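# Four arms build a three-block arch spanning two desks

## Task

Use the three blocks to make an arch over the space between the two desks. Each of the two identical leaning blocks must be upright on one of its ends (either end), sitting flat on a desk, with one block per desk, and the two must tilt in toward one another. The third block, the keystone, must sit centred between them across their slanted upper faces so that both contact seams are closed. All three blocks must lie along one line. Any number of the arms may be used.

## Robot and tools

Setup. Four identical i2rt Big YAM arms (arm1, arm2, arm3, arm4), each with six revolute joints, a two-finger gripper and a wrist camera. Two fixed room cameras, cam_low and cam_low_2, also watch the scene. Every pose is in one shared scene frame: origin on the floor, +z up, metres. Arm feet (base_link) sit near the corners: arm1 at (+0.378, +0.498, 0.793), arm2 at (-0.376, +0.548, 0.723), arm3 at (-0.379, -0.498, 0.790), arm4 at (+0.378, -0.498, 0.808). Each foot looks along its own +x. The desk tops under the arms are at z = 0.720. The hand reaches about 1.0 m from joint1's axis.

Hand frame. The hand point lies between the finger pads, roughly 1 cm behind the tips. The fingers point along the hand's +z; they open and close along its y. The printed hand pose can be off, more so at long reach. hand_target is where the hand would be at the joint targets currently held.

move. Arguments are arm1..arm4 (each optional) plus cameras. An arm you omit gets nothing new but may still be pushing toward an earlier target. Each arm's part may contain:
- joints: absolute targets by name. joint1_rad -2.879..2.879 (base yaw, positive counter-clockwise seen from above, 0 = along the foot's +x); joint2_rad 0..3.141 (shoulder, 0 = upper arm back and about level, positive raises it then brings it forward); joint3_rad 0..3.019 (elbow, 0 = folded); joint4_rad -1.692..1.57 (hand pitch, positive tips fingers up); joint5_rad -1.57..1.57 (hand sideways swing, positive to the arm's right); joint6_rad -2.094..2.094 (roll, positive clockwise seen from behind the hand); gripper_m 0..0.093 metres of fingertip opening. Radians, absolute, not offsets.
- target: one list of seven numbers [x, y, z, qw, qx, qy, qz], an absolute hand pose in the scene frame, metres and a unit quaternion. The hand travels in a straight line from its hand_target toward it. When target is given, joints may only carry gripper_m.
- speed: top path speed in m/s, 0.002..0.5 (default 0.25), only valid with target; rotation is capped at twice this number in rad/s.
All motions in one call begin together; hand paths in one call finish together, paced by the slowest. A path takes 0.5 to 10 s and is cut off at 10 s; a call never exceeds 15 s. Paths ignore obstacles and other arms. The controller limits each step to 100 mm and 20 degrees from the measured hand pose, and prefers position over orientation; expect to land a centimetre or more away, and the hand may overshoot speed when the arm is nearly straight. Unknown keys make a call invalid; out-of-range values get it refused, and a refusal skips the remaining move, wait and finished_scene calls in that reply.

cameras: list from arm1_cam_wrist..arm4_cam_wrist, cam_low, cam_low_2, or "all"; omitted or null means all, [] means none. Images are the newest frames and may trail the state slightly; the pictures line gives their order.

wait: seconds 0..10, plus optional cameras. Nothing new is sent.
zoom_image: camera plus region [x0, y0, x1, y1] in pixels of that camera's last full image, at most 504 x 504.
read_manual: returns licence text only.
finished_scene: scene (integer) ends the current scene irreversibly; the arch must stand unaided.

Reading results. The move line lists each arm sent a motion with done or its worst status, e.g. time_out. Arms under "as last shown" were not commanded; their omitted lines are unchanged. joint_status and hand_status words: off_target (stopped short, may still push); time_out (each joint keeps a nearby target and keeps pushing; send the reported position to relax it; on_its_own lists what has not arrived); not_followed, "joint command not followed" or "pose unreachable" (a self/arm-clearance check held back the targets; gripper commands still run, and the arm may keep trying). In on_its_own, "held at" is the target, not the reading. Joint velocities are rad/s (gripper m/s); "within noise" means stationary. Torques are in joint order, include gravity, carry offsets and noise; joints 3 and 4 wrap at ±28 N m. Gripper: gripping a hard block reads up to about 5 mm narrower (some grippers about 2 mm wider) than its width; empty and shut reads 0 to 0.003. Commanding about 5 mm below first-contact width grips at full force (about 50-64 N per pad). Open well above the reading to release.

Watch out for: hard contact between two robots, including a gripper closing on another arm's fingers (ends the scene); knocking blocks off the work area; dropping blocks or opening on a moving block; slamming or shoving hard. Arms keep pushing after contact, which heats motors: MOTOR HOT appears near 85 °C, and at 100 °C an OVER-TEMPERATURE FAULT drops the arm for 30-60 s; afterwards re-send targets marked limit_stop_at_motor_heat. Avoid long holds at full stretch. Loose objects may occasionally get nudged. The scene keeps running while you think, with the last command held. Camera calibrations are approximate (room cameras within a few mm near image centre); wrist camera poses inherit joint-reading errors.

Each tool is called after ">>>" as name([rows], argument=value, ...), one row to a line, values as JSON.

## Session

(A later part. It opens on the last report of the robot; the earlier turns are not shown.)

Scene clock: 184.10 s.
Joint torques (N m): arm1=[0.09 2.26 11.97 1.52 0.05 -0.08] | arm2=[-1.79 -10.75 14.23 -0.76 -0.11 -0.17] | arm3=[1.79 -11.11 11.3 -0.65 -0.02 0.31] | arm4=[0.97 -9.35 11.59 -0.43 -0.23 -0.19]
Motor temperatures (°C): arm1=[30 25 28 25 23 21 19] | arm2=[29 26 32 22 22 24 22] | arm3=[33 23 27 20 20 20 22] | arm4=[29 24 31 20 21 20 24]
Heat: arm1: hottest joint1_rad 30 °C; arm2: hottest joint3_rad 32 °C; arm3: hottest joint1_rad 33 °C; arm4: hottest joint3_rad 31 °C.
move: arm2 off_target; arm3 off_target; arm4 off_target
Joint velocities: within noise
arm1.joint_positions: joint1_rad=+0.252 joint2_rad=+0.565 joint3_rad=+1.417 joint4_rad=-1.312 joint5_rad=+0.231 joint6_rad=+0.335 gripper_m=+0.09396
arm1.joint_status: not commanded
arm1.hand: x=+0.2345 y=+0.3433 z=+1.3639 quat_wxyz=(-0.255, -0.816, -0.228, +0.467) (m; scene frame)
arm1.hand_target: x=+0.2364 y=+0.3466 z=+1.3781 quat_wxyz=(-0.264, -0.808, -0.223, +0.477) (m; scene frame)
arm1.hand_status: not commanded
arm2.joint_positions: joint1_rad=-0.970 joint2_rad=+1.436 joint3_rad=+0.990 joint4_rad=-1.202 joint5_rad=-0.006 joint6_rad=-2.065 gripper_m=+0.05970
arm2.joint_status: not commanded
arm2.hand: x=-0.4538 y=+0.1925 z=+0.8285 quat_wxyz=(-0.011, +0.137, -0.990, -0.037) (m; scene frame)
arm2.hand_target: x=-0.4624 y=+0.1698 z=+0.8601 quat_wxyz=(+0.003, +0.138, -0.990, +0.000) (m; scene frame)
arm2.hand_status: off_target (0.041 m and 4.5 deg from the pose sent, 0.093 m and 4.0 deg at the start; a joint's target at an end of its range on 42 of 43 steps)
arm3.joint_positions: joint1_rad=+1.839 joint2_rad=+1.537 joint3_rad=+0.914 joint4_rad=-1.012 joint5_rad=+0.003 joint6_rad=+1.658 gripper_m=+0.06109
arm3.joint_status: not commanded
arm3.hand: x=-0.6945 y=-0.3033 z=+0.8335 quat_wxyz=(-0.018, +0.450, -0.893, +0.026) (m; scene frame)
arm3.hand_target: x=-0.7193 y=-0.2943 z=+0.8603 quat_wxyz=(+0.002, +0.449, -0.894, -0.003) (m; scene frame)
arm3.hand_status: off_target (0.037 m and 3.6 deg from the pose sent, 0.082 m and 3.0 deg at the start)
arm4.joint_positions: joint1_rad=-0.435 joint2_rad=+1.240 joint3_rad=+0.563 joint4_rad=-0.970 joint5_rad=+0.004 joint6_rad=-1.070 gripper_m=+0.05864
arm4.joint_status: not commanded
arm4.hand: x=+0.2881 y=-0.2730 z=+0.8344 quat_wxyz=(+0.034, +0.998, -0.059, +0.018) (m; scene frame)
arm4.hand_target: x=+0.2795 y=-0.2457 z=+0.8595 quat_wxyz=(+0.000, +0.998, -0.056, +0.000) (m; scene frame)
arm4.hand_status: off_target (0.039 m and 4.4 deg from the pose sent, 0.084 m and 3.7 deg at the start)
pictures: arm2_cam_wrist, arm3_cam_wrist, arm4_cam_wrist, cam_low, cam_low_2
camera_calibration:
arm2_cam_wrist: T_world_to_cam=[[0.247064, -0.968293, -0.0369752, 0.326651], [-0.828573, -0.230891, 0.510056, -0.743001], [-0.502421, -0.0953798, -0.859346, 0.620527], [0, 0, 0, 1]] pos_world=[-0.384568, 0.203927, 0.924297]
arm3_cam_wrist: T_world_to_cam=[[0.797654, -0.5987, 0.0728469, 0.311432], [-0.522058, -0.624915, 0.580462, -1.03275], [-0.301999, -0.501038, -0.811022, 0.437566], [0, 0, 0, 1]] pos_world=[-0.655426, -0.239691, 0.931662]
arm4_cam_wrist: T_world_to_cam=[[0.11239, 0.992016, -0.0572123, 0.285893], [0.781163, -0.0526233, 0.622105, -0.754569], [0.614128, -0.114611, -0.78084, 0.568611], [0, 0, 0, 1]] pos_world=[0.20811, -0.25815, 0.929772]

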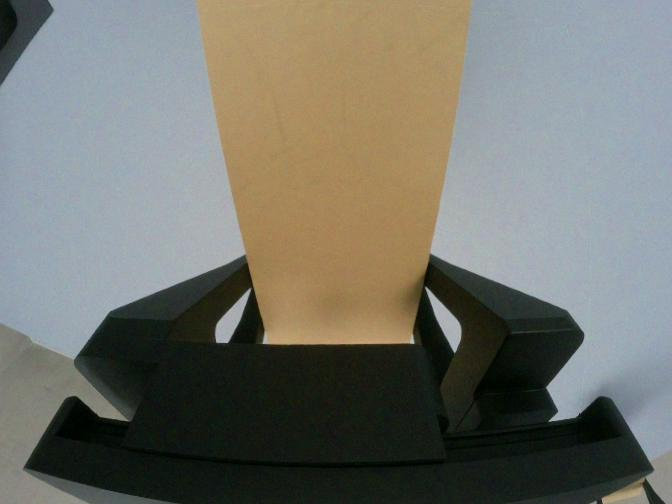

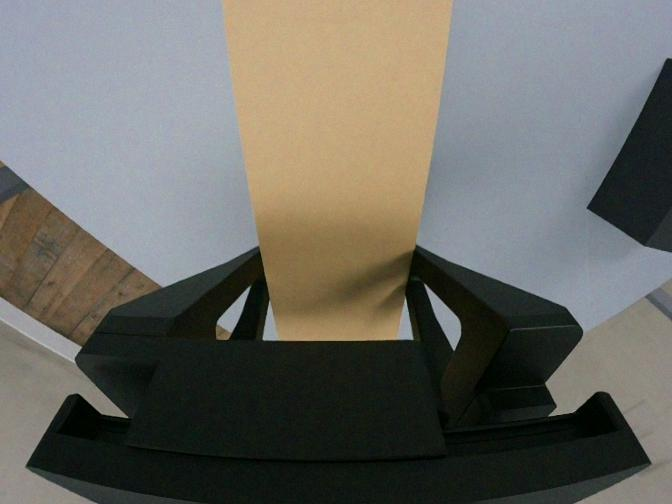

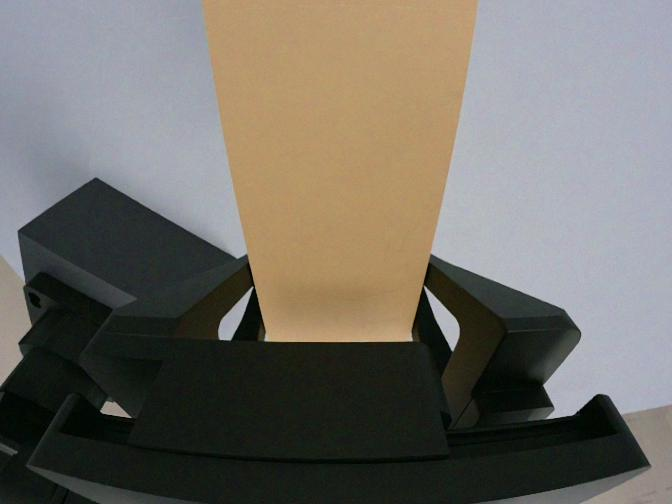

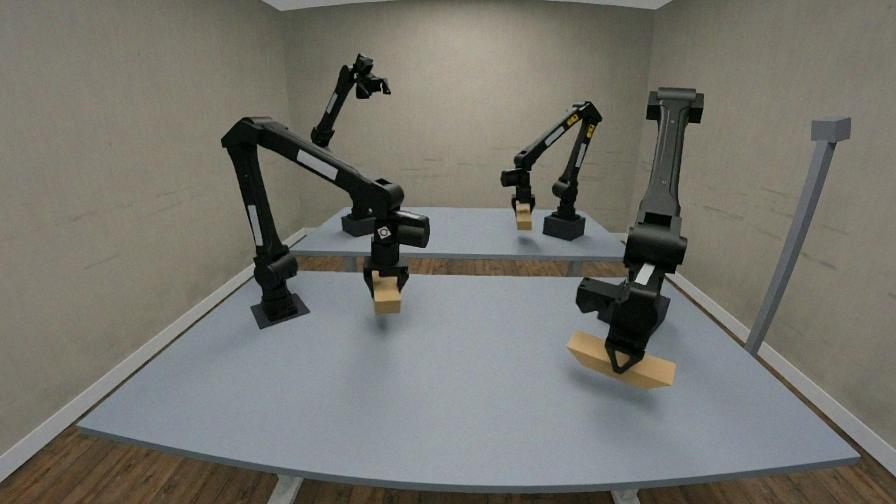

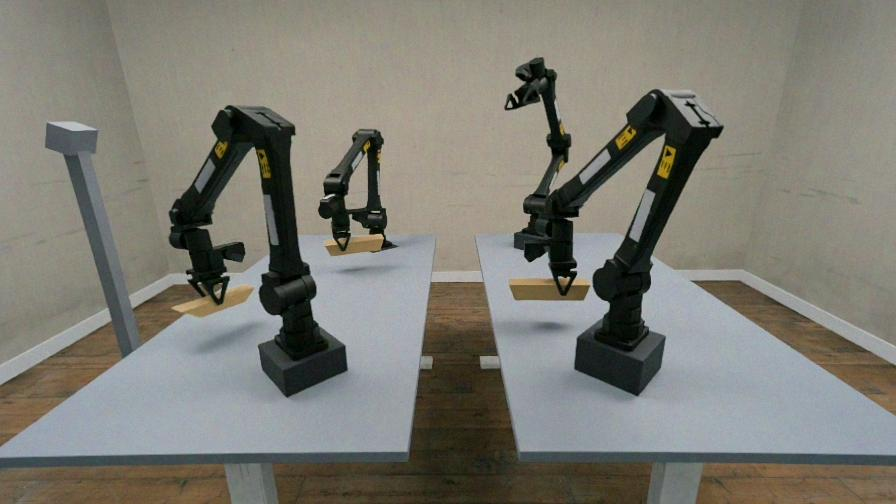

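>>> move(arm2={"target": [-0.16, 0.0, 0.95, 0.5736, 0, 0.8192, 0], "speed": 0.2}, arm4={"target": [0.14, 0.0, 0.95, 0, 0.819, 0, -0.5736], "speed": 0.2}, arm3={"target": [-0.69, -0.30, 0.95, 0, 0.4480, -0.8940, 0], "speed": 0.15}, cameras=["arm2_cam_wrist", "arm4_cam_wrist", "cam_low", "cam_low_2"])

Scene clock: 203.13 s.
Joint torques (N m): arm1=[0.09 2.2 11.95 1.52 0.06 -0.08] | arm2=[-0.44 -17.73 12.64 0.79 -1.41 0.09] | arm3=[-0.5 -10.17 13.03 -0.87 0.12 0.06] | arm4=[1.55 -16.73 11.97 1.81 -1.63 0.14]
Motor temperatures (°C): arm1=[30 25 29 25 23 21 19] | arm2=[29 27 37 22 23 24 23] | arm3=[32 23 29 20 20 20 23] | arm4=[29 24 35 20 21 20 25]
Heat: arm1: hottest joint1_rad 30 °C; arm2: hottest joint3_rad 37 °C; arm3: hottest joint1_rad 32 °C; arm4: hottest joint3_rad 35 °C.
move: arm2 off_target; arm3 off_target; arm4 off_target
Joint velocities: within noise
arm1: as last shown
arm2.joint_positions: joint1_rad=-0.666 joint2_rad=+1.809 joint3_rad=+1.399 joint4_rad=-0.992 joint5_rad=-1.201 joint6_rad=-1.307 gripper_m=+0.05970
arm2.joint_status: not commanded
arm2.hand: x=-0.1681 y=+0.0128 z=+0.9158 quat_wxyz=(-0.562, -0.026, -0.826, -0.030) (m; scene frame)
arm2.hand_target: x=-0.1600 y=+0.0034 z=+0.9493 quat_wxyz=(-0.574, -0.002, -0.819, -0.005) (m; scene frame)
arm2.hand_status: off_target (0.037 m and 4.8 deg from the pose sent, 0.372 m and 70.4 deg at the start)
arm3.joint_positions: joint1_rad=+1.838 joint2_rad=+1.365 joint3_rad=+0.980 joint4_rad=-1.269 joint5_rad=+0.001 joint6_rad=+1.660 gripper_m=+0.06109
arm3.joint_status: not commanded
arm3.hand: x=-0.6716 y=-0.3175 z=+0.9172 quat_wxyz=(-0.022, +0.449, -0.893, +0.035) (m; scene frame)
arm3.hand_target: x=-0.6884 y=-0.3013 z=+0.9501 quat_wxyz=(+0.000, +0.448, -0.894, -0.001) (m; scene frame)
arm3.hand_status: off_target (0.041 m and 4.7 deg from the pose sent, 0.117 m and 3.6 deg at the start)
arm4.joint_positions: joint1_rad=-0.662 joint2_rad=+1.775 joint3_rad=+1.091 joint4_rad=-0.594 joint5_rad=-1.172 joint6_rad=-1.168 gripper_m=+0.05863
arm4.joint_status: not commanded
arm4.hand: x=+0.1435 y=-0.0268 z=+0.9190 quat_wxyz=(+0.034, +0.828, -0.022, -0.559) (m; scene frame)
arm4.hand_target: x=+0.1404 y=-0.0021 z=+0.9501 quat_wxyz=(+0.002, +0.819, +0.000, -0.574) (m; scene frame)
arm4.hand_status: off_target (0.041 m and 5.1 deg from the pose sent, 0.331 m and 72.4 deg at the start)
pictures: arm2_cam_wrist, arm4_cam_wrist, cam_low, cam_low_2
camera_calibration:
arm2_cam_wrist: T_world_to_cam=[[-0.0511931, -0.994706, -0.0891052, 0.0832663], [-0.8074, 0.0937343, -0.582511, 0.407617], [0.587779, 0.042123, -0.807924, 0.956454], [0, 0, 0, 1]] pos_world=[-0.228811, 0.00432903, 1.0176]
arm4_cam_wrist: T_world_to_cam=[[0.00283084, 0.997359, -0.0725681, 0.0927419], [0.850228, -0.0406012, -0.524847, 0.363107], [-0.526407, -0.0602136, -0.848098, 0.9786], [0, 0, 0, 1]] pos_world=[0.206156, -0.0188293, 1.02725]

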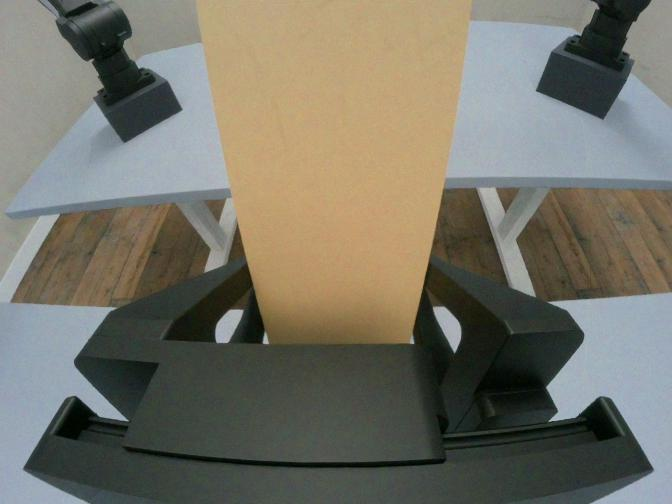

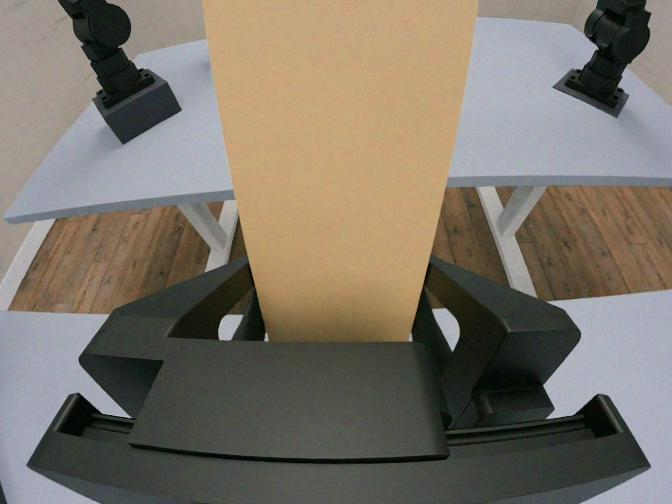

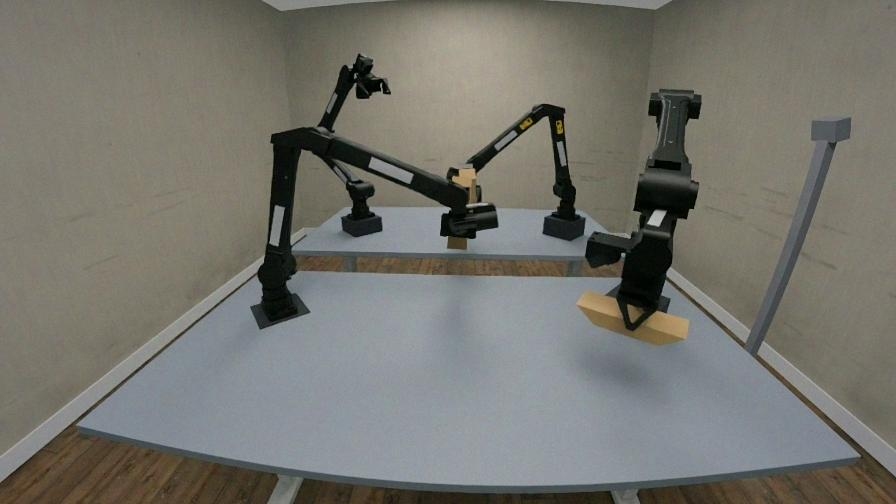

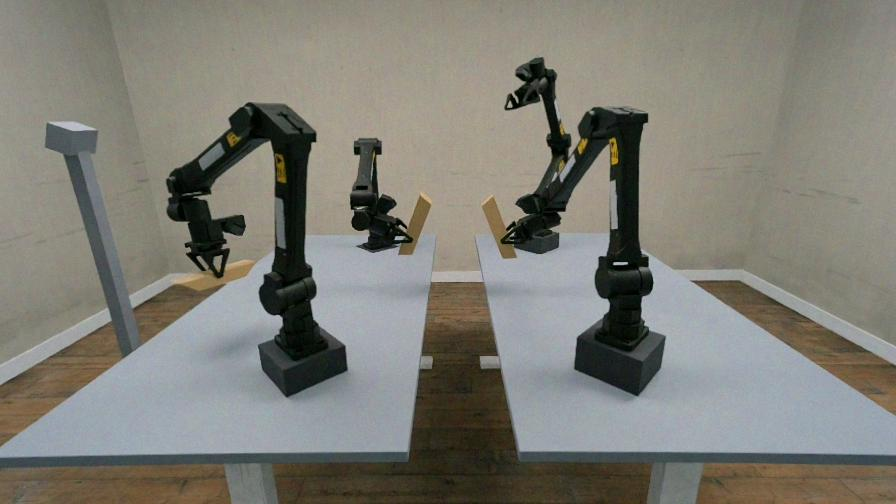

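>>> zoom_image(camera="cam_low_2", region=[350, 170, 560, 290])

>>> zoom_image(camera="cam_low", region=[380, 130, 520, 270])

Scaled by 2.400 from the camera's 896x504 image, which has a finer 1280x720 frame.

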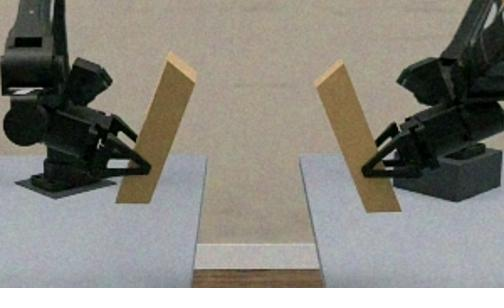

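Scaled by 3.600 from the camera's 896x504 image, which has a finer 1280x720 frame.

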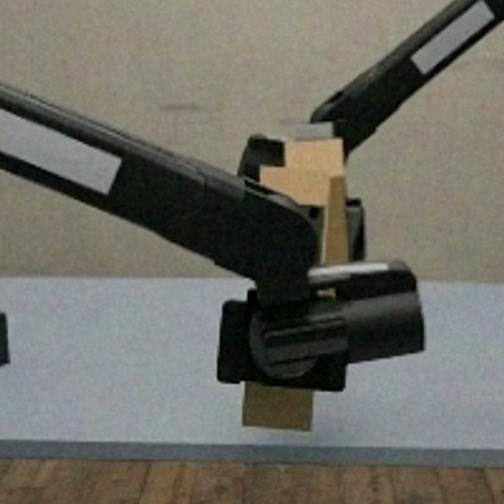

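>>> move(arm2={"target": [-0.147, -0.006, 0.81, 0.5736, 0, 0.8192, 0], "speed": 0.1}, arm4={"target": [0.114, 0.0, 0.81, 0, 0.819, 0, -0.5736], "speed": 0.1}, cameras=["arm2_cam_wrist", "arm4_cam_wrist", "cam_low", "cam_low_2"])

>>> zoom_image(camera="cam_low_2", region=[350, 190, 560, 310])

>>> zoom_image(camera="cam_low", region=[380, 160, 520, 300])

Scene clock: 214.00 s.
Joint torques (N m): arm1=[0.15 2.26 11.99 1.55 0.04 -0.07] | arm2=[-0.03 -18.49 8.16 0.99 -1.08 0.08] | arm3=[-0.56 -9.93 13.08 -0.81 0.08 0.08] | arm4=[2.49 -18.78 6.71 2.25 -1.07 0.13]
Motor temperatures (°C): arm1=[30 25 29 25 23 21 19] | arm2=[29 28 39 22 24 24 23] | arm3=[32 23 30 20 20 20 23] | arm4=[29 25 36 20 22 20 25]
Heat: arm1: hottest joint1_rad 30 °C; arm2: hottest joint3_rad 39 °C; arm3: hottest joint1_rad 32 °C; arm4: hottest joint3_rad 36 °C.
move: arm2 off_target; arm4 off_target
Joint velocities: within noise
arm1, arm3: as last shown
arm2.joint_positions: joint1_rad=-0.644 joint2_rad=+1.991 joint3_rad=+1.305 joint4_rad=-0.596 joint5_rad=-1.201 joint6_rad=-1.238 gripper_m=+0.05970
arm2.joint_status: not commanded
arm2.hand: x=-0.1553 y=-0.0045 z=+0.7955 quat_wxyz=(-0.567, -0.012, -0.824, -0.007) (m; scene frame)
arm2.hand_target: x=-0.1472 y=-0.0058 z=+0.8097 quat_wxyz=(-0.574, +0.000, -0.819, +0.000) (m; scene frame)
arm2.hand_status: off_target (0.017 m and 1.8 deg from the pose sent, 0.110 m and 4.8 deg at the start)
arm3.hand_target: x=-0.6885 y=-0.3013 z=+0.9501 quat_wxyz=(+0.000, +0.448, -0.894, -0.001) (m; scene frame)
arm4.joint_positions: joint1_rad=-0.624 joint2_rad=+2.053 joint3_rad=+1.063 joint4_rad=-0.134 joint5_rad=-1.161 joint6_rad=-1.045 gripper_m=+0.05863
arm4.joint_status: not commanded
arm4.hand: x=+0.1216 y=-0.0091 z=+0.7944 quat_wxyz=(+0.015, +0.824, -0.015, -0.566) (m; scene frame)
arm4.hand_target: x=+0.1142 y=-0.0003 z=+0.8100 quat_wxyz=(+0.000, +0.819, +0.000, -0.574) (m; scene frame)
arm4.hand_status: off_target (0.020 m and 2.7 deg from the pose sent, 0.116 m and 5.1 deg at the start)
pictures: arm2_cam_wrist, arm4_cam_wrist, cam_low, cam_low_2
camera_calibration:
arm2_cam_wrist: T_world_to_cam=[[-0.052144, -0.998011, -0.0354406, 0.0131451], [-0.800778, 0.0629909, -0.59564, 0.360904], [0.596688, -0.00267907, -0.802469, 0.849268], [0, 0, 0, 1]] pos_world=[-0.217058, -0.00733951, 0.896946]
arm4_cam_wrist: T_world_to_cam=[[0.0135453, 0.999369, -0.0328482, 0.0332894], [0.842093, -0.029115, -0.538546, 0.328941], [-0.539162, -0.0203665, -0.841956, 0.859507], [0, 0, 0, 1]] pos_world=[0.185964, -0.00618606, 0.90191]

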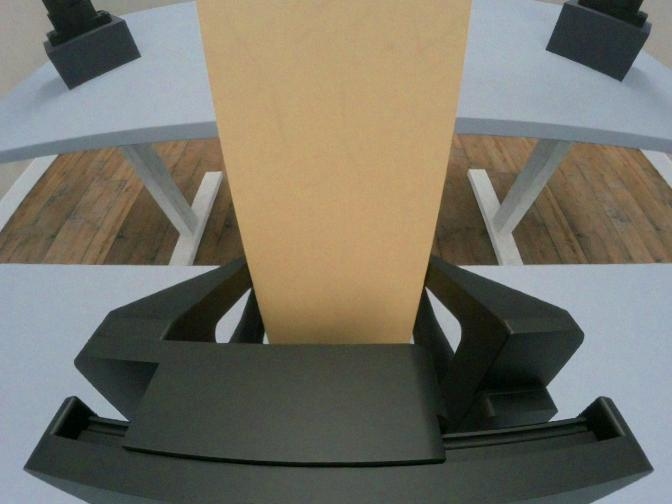

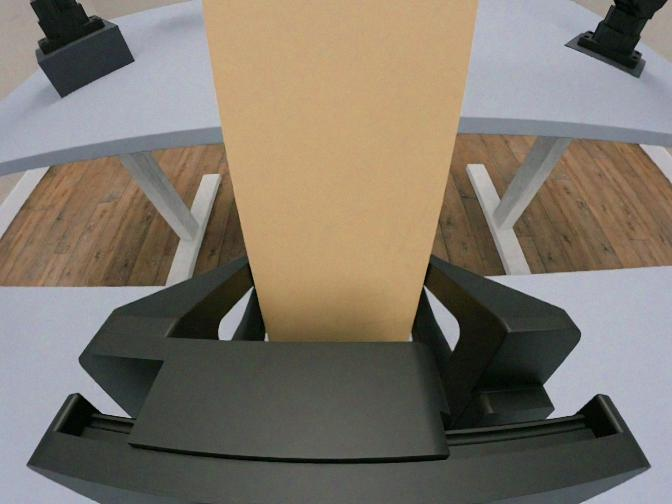

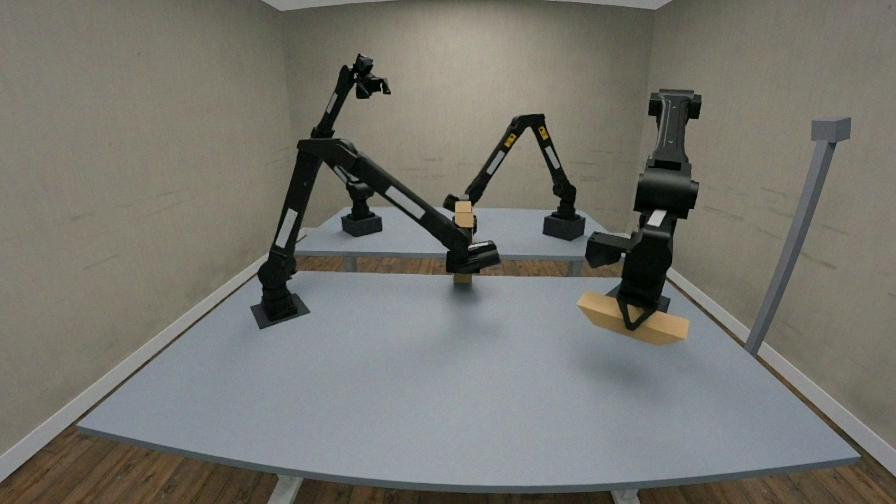

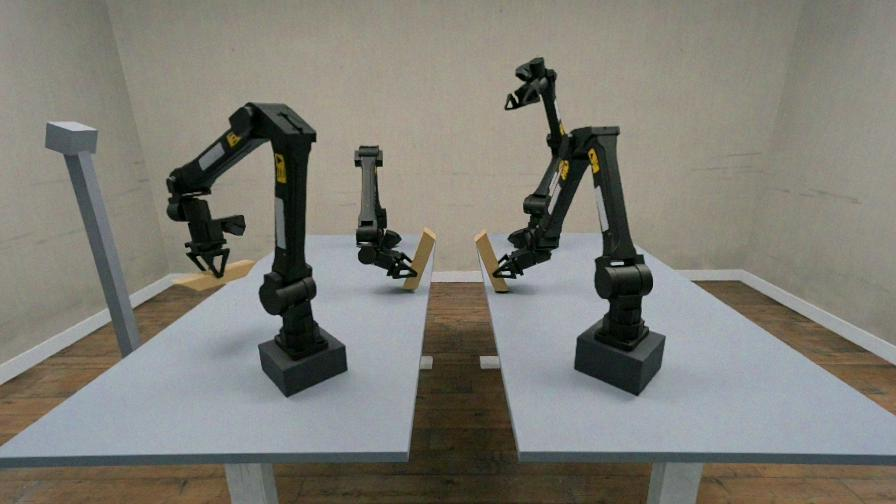

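Scaled by 2.400 from the camera's 896x504 image, which has a finer 1280x720 frame.

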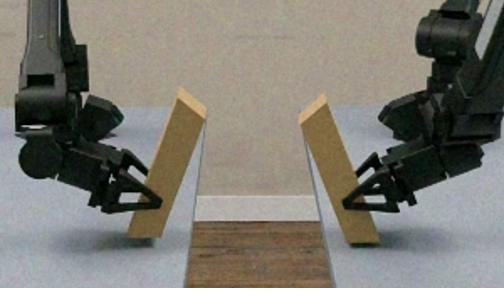

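Scaled by 3.600 from the camera's 896x504 image, which has a finer 1280x720 frame.

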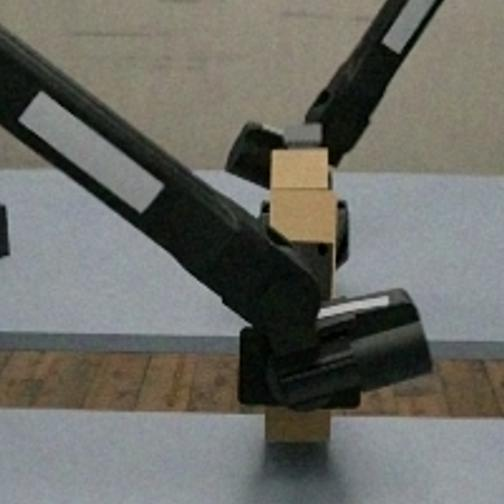

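>>> zoom_image(camera="cam_low_2", region=[395, 220, 455, 300])

>>> zoom_image(camera="cam_low_2", region=[460, 220, 520, 300])

>>> zoom_image(camera="cam_low", region=[440, 190, 490, 290])

Scaled by 6.300 from the camera's 896x504 image, which has a finer 1280x720 frame.

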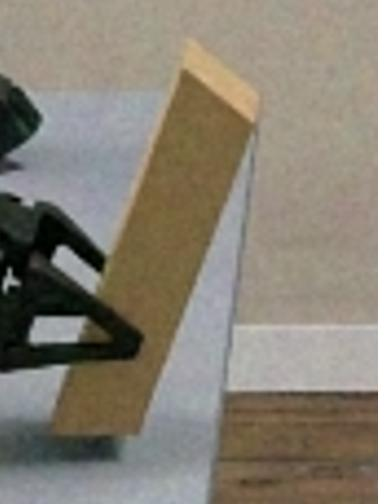

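Scaled by 6.300 from the camera's 896x504 image, which has a finer 1280x720 frame.

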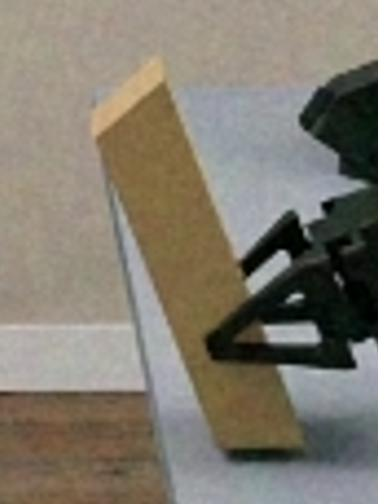

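Scaled by 5.040 from the camera's 896x504 image, which has a finer 1280x720 frame.

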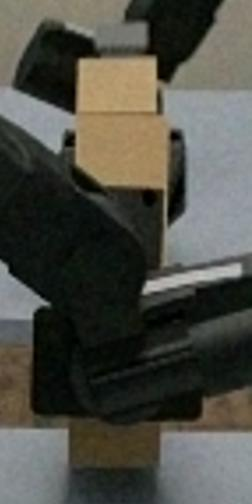

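>>> zoom_image(camera="cam_low", region=[570, 280, 700, 360])

>>> zoom_image(camera="cam_low_2", region=[160, 240, 270, 310])

Scaled by 3.877 from the camera's 896x504 image, which has a finer 1280x720 frame.

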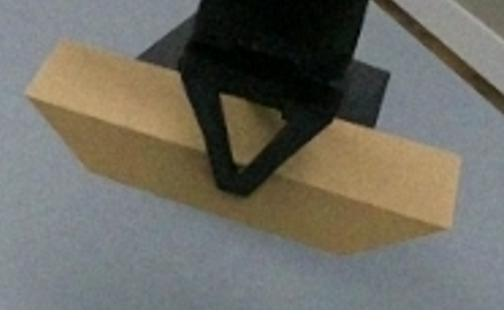

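Scaled by 4.582 from the camera's 896x504 image, which has a finer 1280x720 frame.

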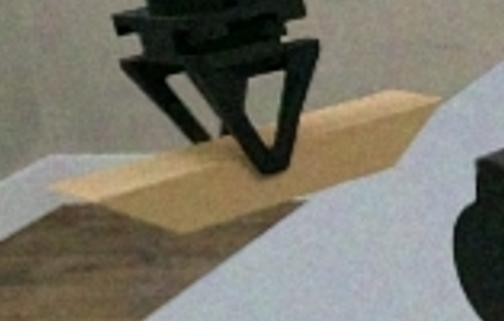

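>>> move(arm3={"target": [-0.45, -0.22, 1.06, 0, -0.22, 0.9755, 0], "speed": 0.25}, cameras=["cam_low"])

>>> move(arm3={"target": [-0.02, 0.0, 1.06, 0, 0, 1, 0], "speed": 0.25}, cameras=["arm3_cam_wrist", "cam_low", "cam_low_2"])

Scene clock: 233.60 s.
Joint torques (N m): arm1=[0.09 2.14 11.96 1.52 0.05 -0.08] | arm2=[-0.21 -18.32 8.14 0.95 -1.08 0.07] | arm3=[-0.44 -4.95 14.19 -0.87 -0.03 0.05] | arm4=[2.55 -18.73 6.72 2.25 -1.06 0.14]
Motor temperatures (°C): arm1=[30 25 29 24 23 21 19] | arm2=[29 30 35 22 24 24 24] | arm3=[32 23 33 20 20 20 24] | arm4=[29 27 34 20 22 20 26]
Heat: arm1: hottest joint1_rad 30 °C; arm2: hottest joint3_rad 35 °C; arm3: hottest joint3_rad 33 °C; arm4: hottest joint3_rad 34 °C.
move: arm3 off_target
Joint velocities: within noise
arm1: as last shown
arm2.joint_positions: joint1_rad=-0.644 joint2_rad=+1.991 joint3_rad=+1.305 joint4_rad=-0.594 joint5_rad=-1.201 joint6_rad=-1.237 gripper_m=+0.05970
arm2.joint_status: not commanded
arm2.hand: x=-0.1553 y=-0.0047 z=+0.7955 quat_wxyz=(-0.567, -0.012, -0.824, -0.007) (m; scene frame)
arm2.hand_target: x=-0.1472 y=-0.0060 z=+0.8098 quat_wxyz=(-0.574, +0.000, -0.819, +0.000) (m; scene frame)
arm2.hand_status: not commanded
arm3.joint_positions: joint1_rad=+1.086 joint2_rad=+1.086 joint3_rad=+1.054 joint4_rad=-1.612 joint5_rad=+0.009 joint6_rad=+1.396 gripper_m=+0.06109
arm3.joint_status: not commanded
arm3.hand: x=-0.4478 y=-0.2381 z=+1.0302 quat_wxyz=(-0.006, +0.220, -0.975, +0.036) (m; scene frame)
arm3.hand_target: x=-0.4487 y=-0.2225 z=+1.0595 quat_wxyz=(-0.002, +0.221, -0.975, +0.001) (m; scene frame)
arm3.hand_status: off_target (0.035 m and 4.2 deg from the pose sent, 0.281 m and 28.3 deg at the start)
arm4.joint_positions: joint1_rad=-0.624 joint2_rad=+2.053 joint3_rad=+1.063 joint4_rad=-0.134 joint5_rad=-1.161 joint6_rad=-1.044 gripper_m=+0.05863
arm4.joint_status: not commanded
arm4.hand: x=+0.1216 y=-0.0091 z=+0.7944 quat_wxyz=(+0.015, +0.824, -0.016, -0.566) (m; scene frame)
arm4.hand_target: x=+0.1142 y=-0.0004 z=+0.8100 quat_wxyz=(+0.001, +0.819, +0.000, -0.574) (m; scene frame)
arm4.hand_status: not commanded
pictures: cam_low

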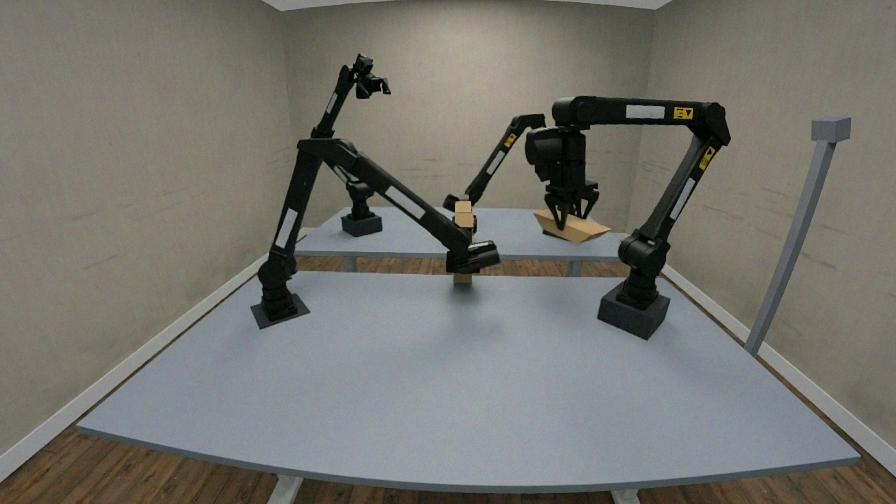

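Scene clock: 236.53 s.
Joint torques (N m): arm1=[0.03 2.26 11.96 1.51 0.04 -0.08] | arm2=[-0.26 -18.43 8.13 0.94 -1.1 0.07] | arm3=[0.26 -18.67 14.35 -0.75 -0.05 0.08] | arm4=[2.55 -18.78 6.72 2.24 -1.07 0.14]
Motor temperatures (°C): arm1=[30 25 29 24 23 21 19] | arm2=[29 30 34 22 24 24 24] | arm3=[32 23 34 20 20 20 24] | arm4=[29 27 34 20 22 20 26]
Heat: arm1: hottest joint1_rad 30 °C; arm2: hottest joint3_rad 34 °C; arm3: hottest joint3_rad 34 °C; arm4: hottest joint3_rad 34 °C.
move: arm3 off_target
Joint velocities: within noise
arm1, arm2, arm4: as last shown
arm3.joint_positions: joint1_rad=+0.199 joint2_rad=+1.959 joint3_rad=+2.018 joint4_rad=-1.671 joint5_rad=+0.001 joint6_rad=+0.959 gripper_m=+0.06109
arm3.joint_status: not commanded
arm3.hand: x=-0.0300 y=-0.0106 z=+1.0222 quat_wxyz=(+0.012, -0.003, -1.000, +0.017) (m; scene frame)
arm3.hand_target: x=-0.0224 y=-0.0018 z=+1.0596 quat_wxyz=(-0.010, +0.000, -1.000, -0.017) (m; scene frame)
arm3.hand_status: off_target (0.041 m and 2.4 deg from the pose sent, 0.491 m and 25.8 deg at the start; a joint's target at an end of its range on 28 of 88 steps)
pictures: arm3_cam_wrist, cam_low, cam_low_2
camera_calibration:
arm3_cam_wrist: T_world_to_cam=[[-0.0126125, -0.998946, 0.0441335, -0.0563854], [-0.793733, 0.0368454, 0.607149, -0.640816], [-0.608135, -0.0273725, -0.793361, 0.915763], [0, 0, 0, 1]] pos_world=[0.04756, -0.00764813, 1.11809]

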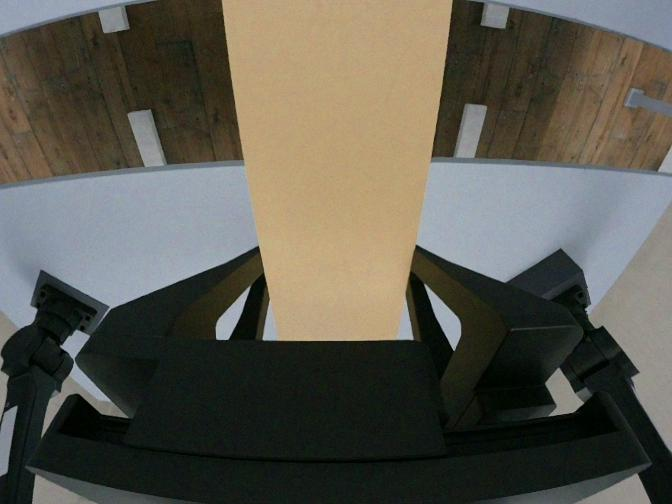

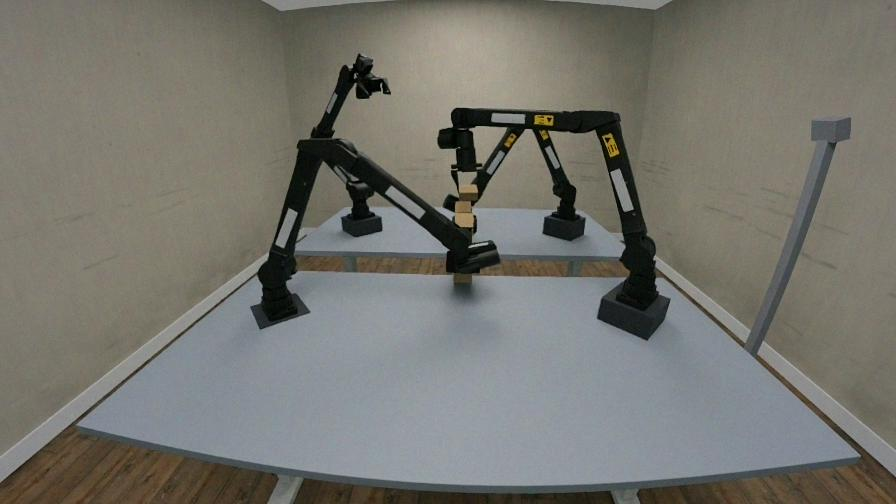

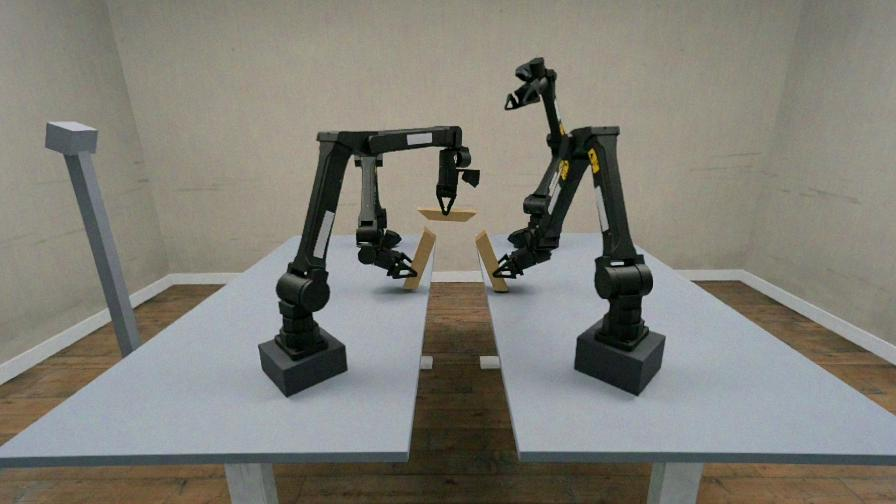

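>>> zoom_image(camera="cam_low_2", region=[400, 190, 520, 300])

>>> zoom_image(camera="cam_low_2", region=[410, 195, 485, 245])

>>> zoom_image(camera="cam_low", region=[430, 170, 500, 290])

Scaled by 4.200 from the camera's 896x504 image, which has a finer 1280x720 frame.

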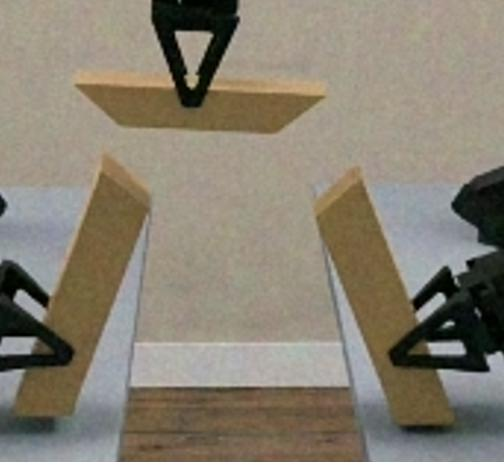

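Scaled by 6.720 from the camera's 896x504 image, which has a finer 1280x720 frame.

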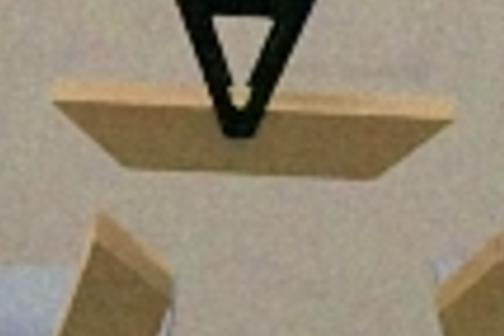

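Scaled by 4.200 from the camera's 896x504 image, which has a finer 1280x720 frame.

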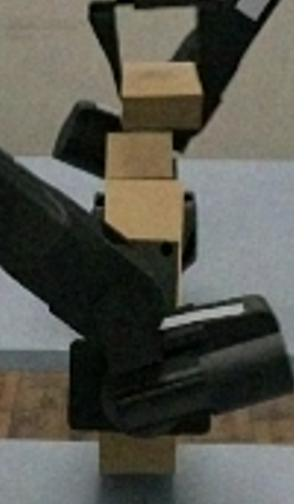

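>>> move(arm2={"target": [-0.136, -0.006, 0.798, 0.5800, -0.0121, 0.8147, -0.0068], "speed": 0.06}, arm4={"target": [0.1054, 0.0046, 0.806, -0.0149, 0.8142, 0.0153, -0.5808], "speed": 0.06}, arm3={"target": [0.0, 0.0, 1.04, 0, 0, 1, 0], "speed": 0.1}, cameras=["cam_low", "cam_low_2", "arm2_cam_wrist", "arm4_cam_wrist"])

>>> zoom_image(camera="cam_low_2", region=[395, 220, 455, 300])

>>> zoom_image(camera="cam_low_2", region=[460, 220, 520, 300])

>>> zoom_image(camera="cam_low", region=[440, 180, 490, 290])

Scene clock: 250.40 s.
Joint torques (N m): arm1=[0.09 2.26 11.99 1.52 0.05 -0.08] | arm2=[-0.73 -18.08 8.01 1.11 -1.38 0.1] | arm3=[-0.26 -19.66 14.24 -0.66 0.12 0.07] | arm4=[2.78 -18.55 6.95 2.47 -1.23 0.17]
Motor temperatures (°C): arm1=[29 24 29 24 23 21 19] | arm2=[29 31 33 22 25 24 24] | arm3=[32 25 35 20 20 20 24] | arm4=[29 28 33 20 22 20 26]
Heat: arm1: hottest joint1_rad 29 °C; arm2: hottest joint3_rad 33 °C; arm3: hottest joint3_rad 35 °C; arm4: hottest joint3_rad 33 °C.
move: arm2 off_target; arm3 off_target; arm4 off_target
Joint velocities: within noise
arm1: as last shown
arm2.joint_positions: joint1_rad=-0.623 joint2_rad=+2.008 joint3_rad=+1.293 joint4_rad=-0.508 joint5_rad=-1.201 joint6_rad=-1.217 gripper_m=+0.05969
arm2.joint_status: not commanded
arm2.hand: x=-0.1434 y=-0.0054 z=+0.7855 quat_wxyz=(-0.570, +0.005, -0.822, +0.005) (m; scene frame)
arm2.hand_target: x=-0.1360 y=-0.0058 z=+0.7979 quat_wxyz=(-0.580, +0.015, -0.815, +0.008) (m; scene frame)
arm2.hand_status: off_target (0.014 m and 1.7 deg from the pose sent, 0.019 m and 3.6 deg at the start)
arm3.joint_positions: joint1_rad=+0.181 joint2_rad=+2.012 joint3_rad=+2.046 joint4_rad=-1.671 joint5_rad=+0.001 joint6_rad=+0.937 gripper_m=+0.06109
arm3.joint_status: not commanded
arm3.hand: x=-0.0148 y=-0.0081 z=+1.0015 quat_wxyz=(+0.020, -0.002, -0.999, +0.027) (m; scene frame)
arm3.hand_target: x=-0.0016 y=-0.0023 z=+1.0395 quat_wxyz=(-0.005, +0.000, -1.000, -0.006) (m; scene frame)
arm3.hand_status: off_target (0.042 m and 3.9 deg from the pose sent, 0.036 m and 2.4 deg at the start; a joint's target at an end of its range on 35 of 39 steps)
arm4.joint_positions: joint1_rad=-0.613 joint2_rad=+2.070 joint3_rad=+1.063 joint4_rad=-0.053 joint5_rad=-1.161 joint6_rad=-1.031 gripper_m=+0.05863
arm4.joint_status: not commanded
arm4.hand: x=+0.1142 y=-0.0044 z=+0.7913 quat_wxyz=(-0.004, +0.821, +0.002, -0.571) (m; scene frame)
arm4.hand_target: x=+0.1055 y=+0.0043 z=+0.8061 quat_wxyz=(-0.017, +0.814, +0.018, -0.581) (m; scene frame)
arm4.hand_status: off_target (0.019 m and 2.4 deg from the pose sent, 0.024 m and 5.4 deg at the start)
pictures: arm2_cam_wrist, arm4_cam_wrist, cam_low, cam_low_2
camera_calibration:
arm2_cam_wrist: T_world_to_cam=[[-0.0384789, -0.999258, 0.00158451, -0.0146141], [-0.797311, 0.0297465, -0.602836, 0.370521], [0.602341, -0.0244598, -0.797864, 0.831214], [0, 0, 0, 1]] pos_world=[-0.205817, -0.00529366, 0.886583]
arm4_cam_wrist: T_world_to_cam=[[0.00653643, 0.999822, 0.0177137, -0.0106435], [0.835175, 0.00428367, -0.549968, 0.343693], [-0.549946, 0.0183889, -0.834998, 0.84892], [0, 0, 0, 1]] pos_world=[0.179886, -0.00644139, 0.898055]

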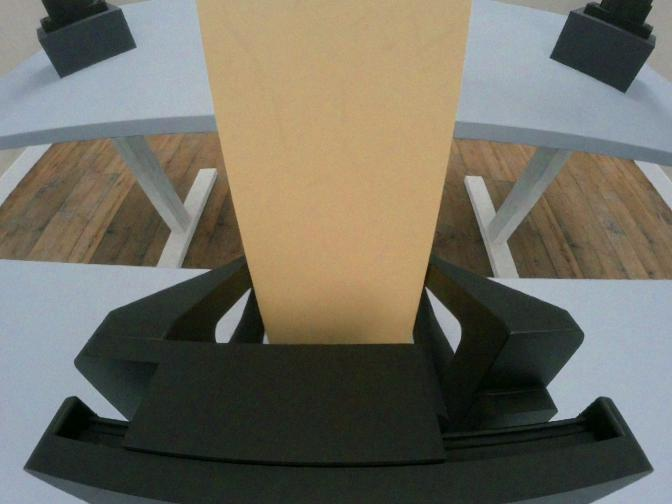

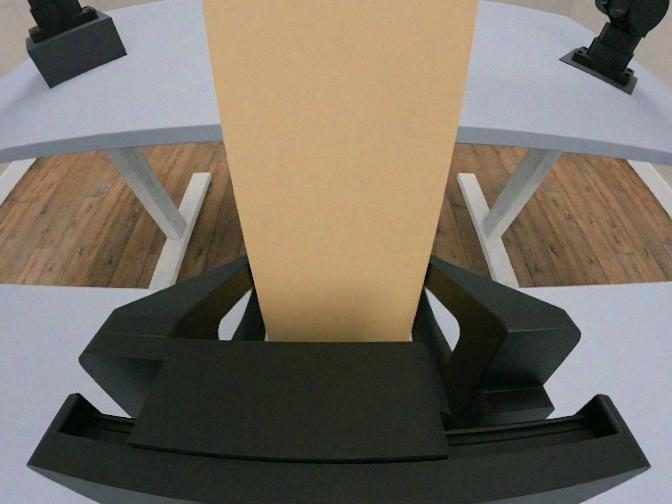

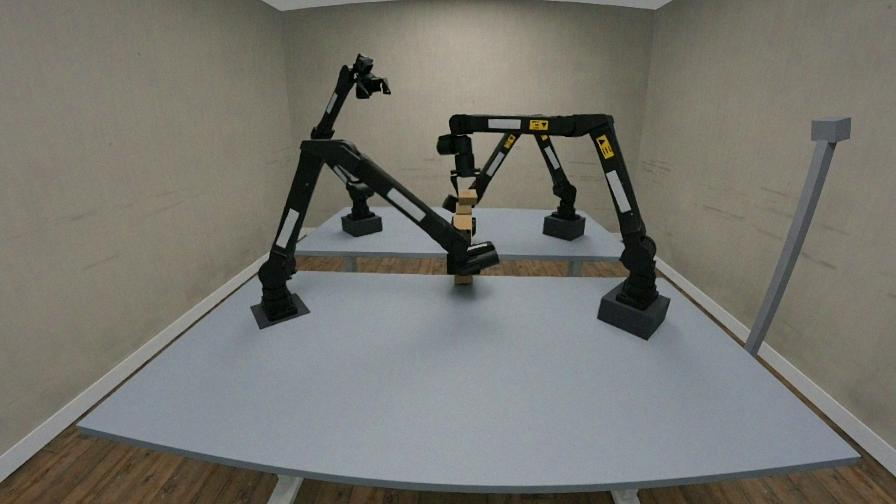

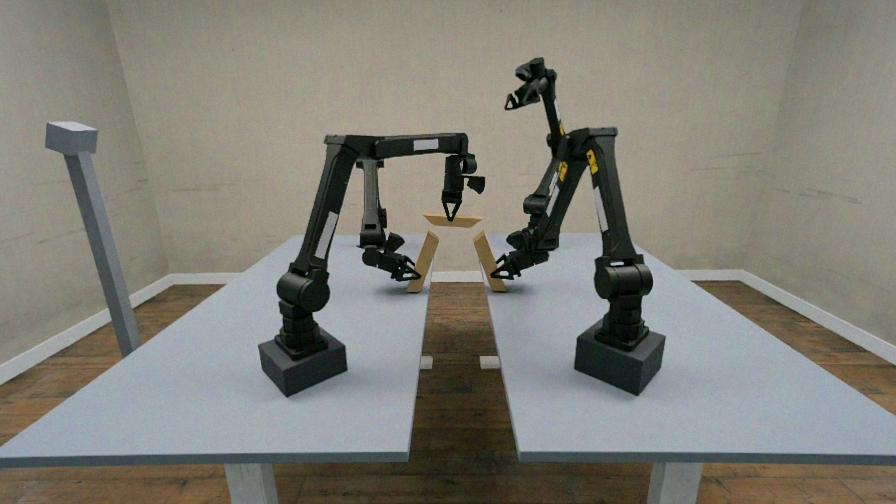

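Scaled by 6.300 from the camera's 896x504 image, which has a finer 1280x720 frame.

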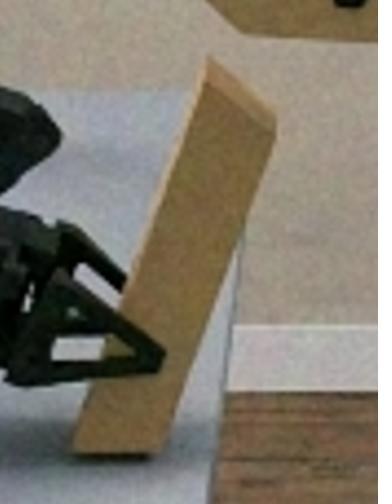

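Scaled by 6.300 from the camera's 896x504 image, which has a finer 1280x720 frame.

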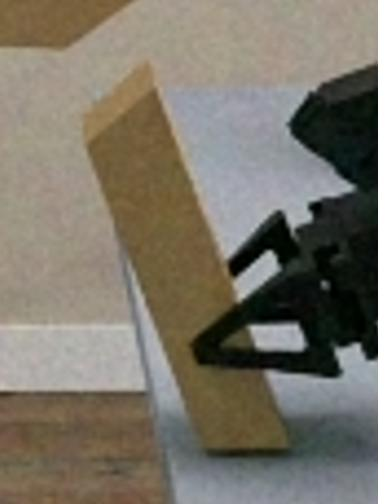

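Scaled by 4.582 from the camera's 896x504 image, which has a finer 1280x720 frame.

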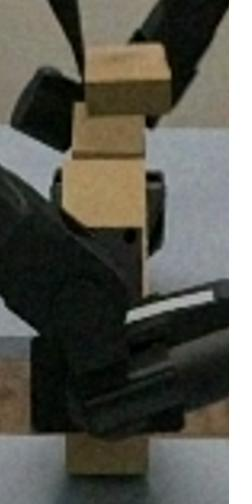

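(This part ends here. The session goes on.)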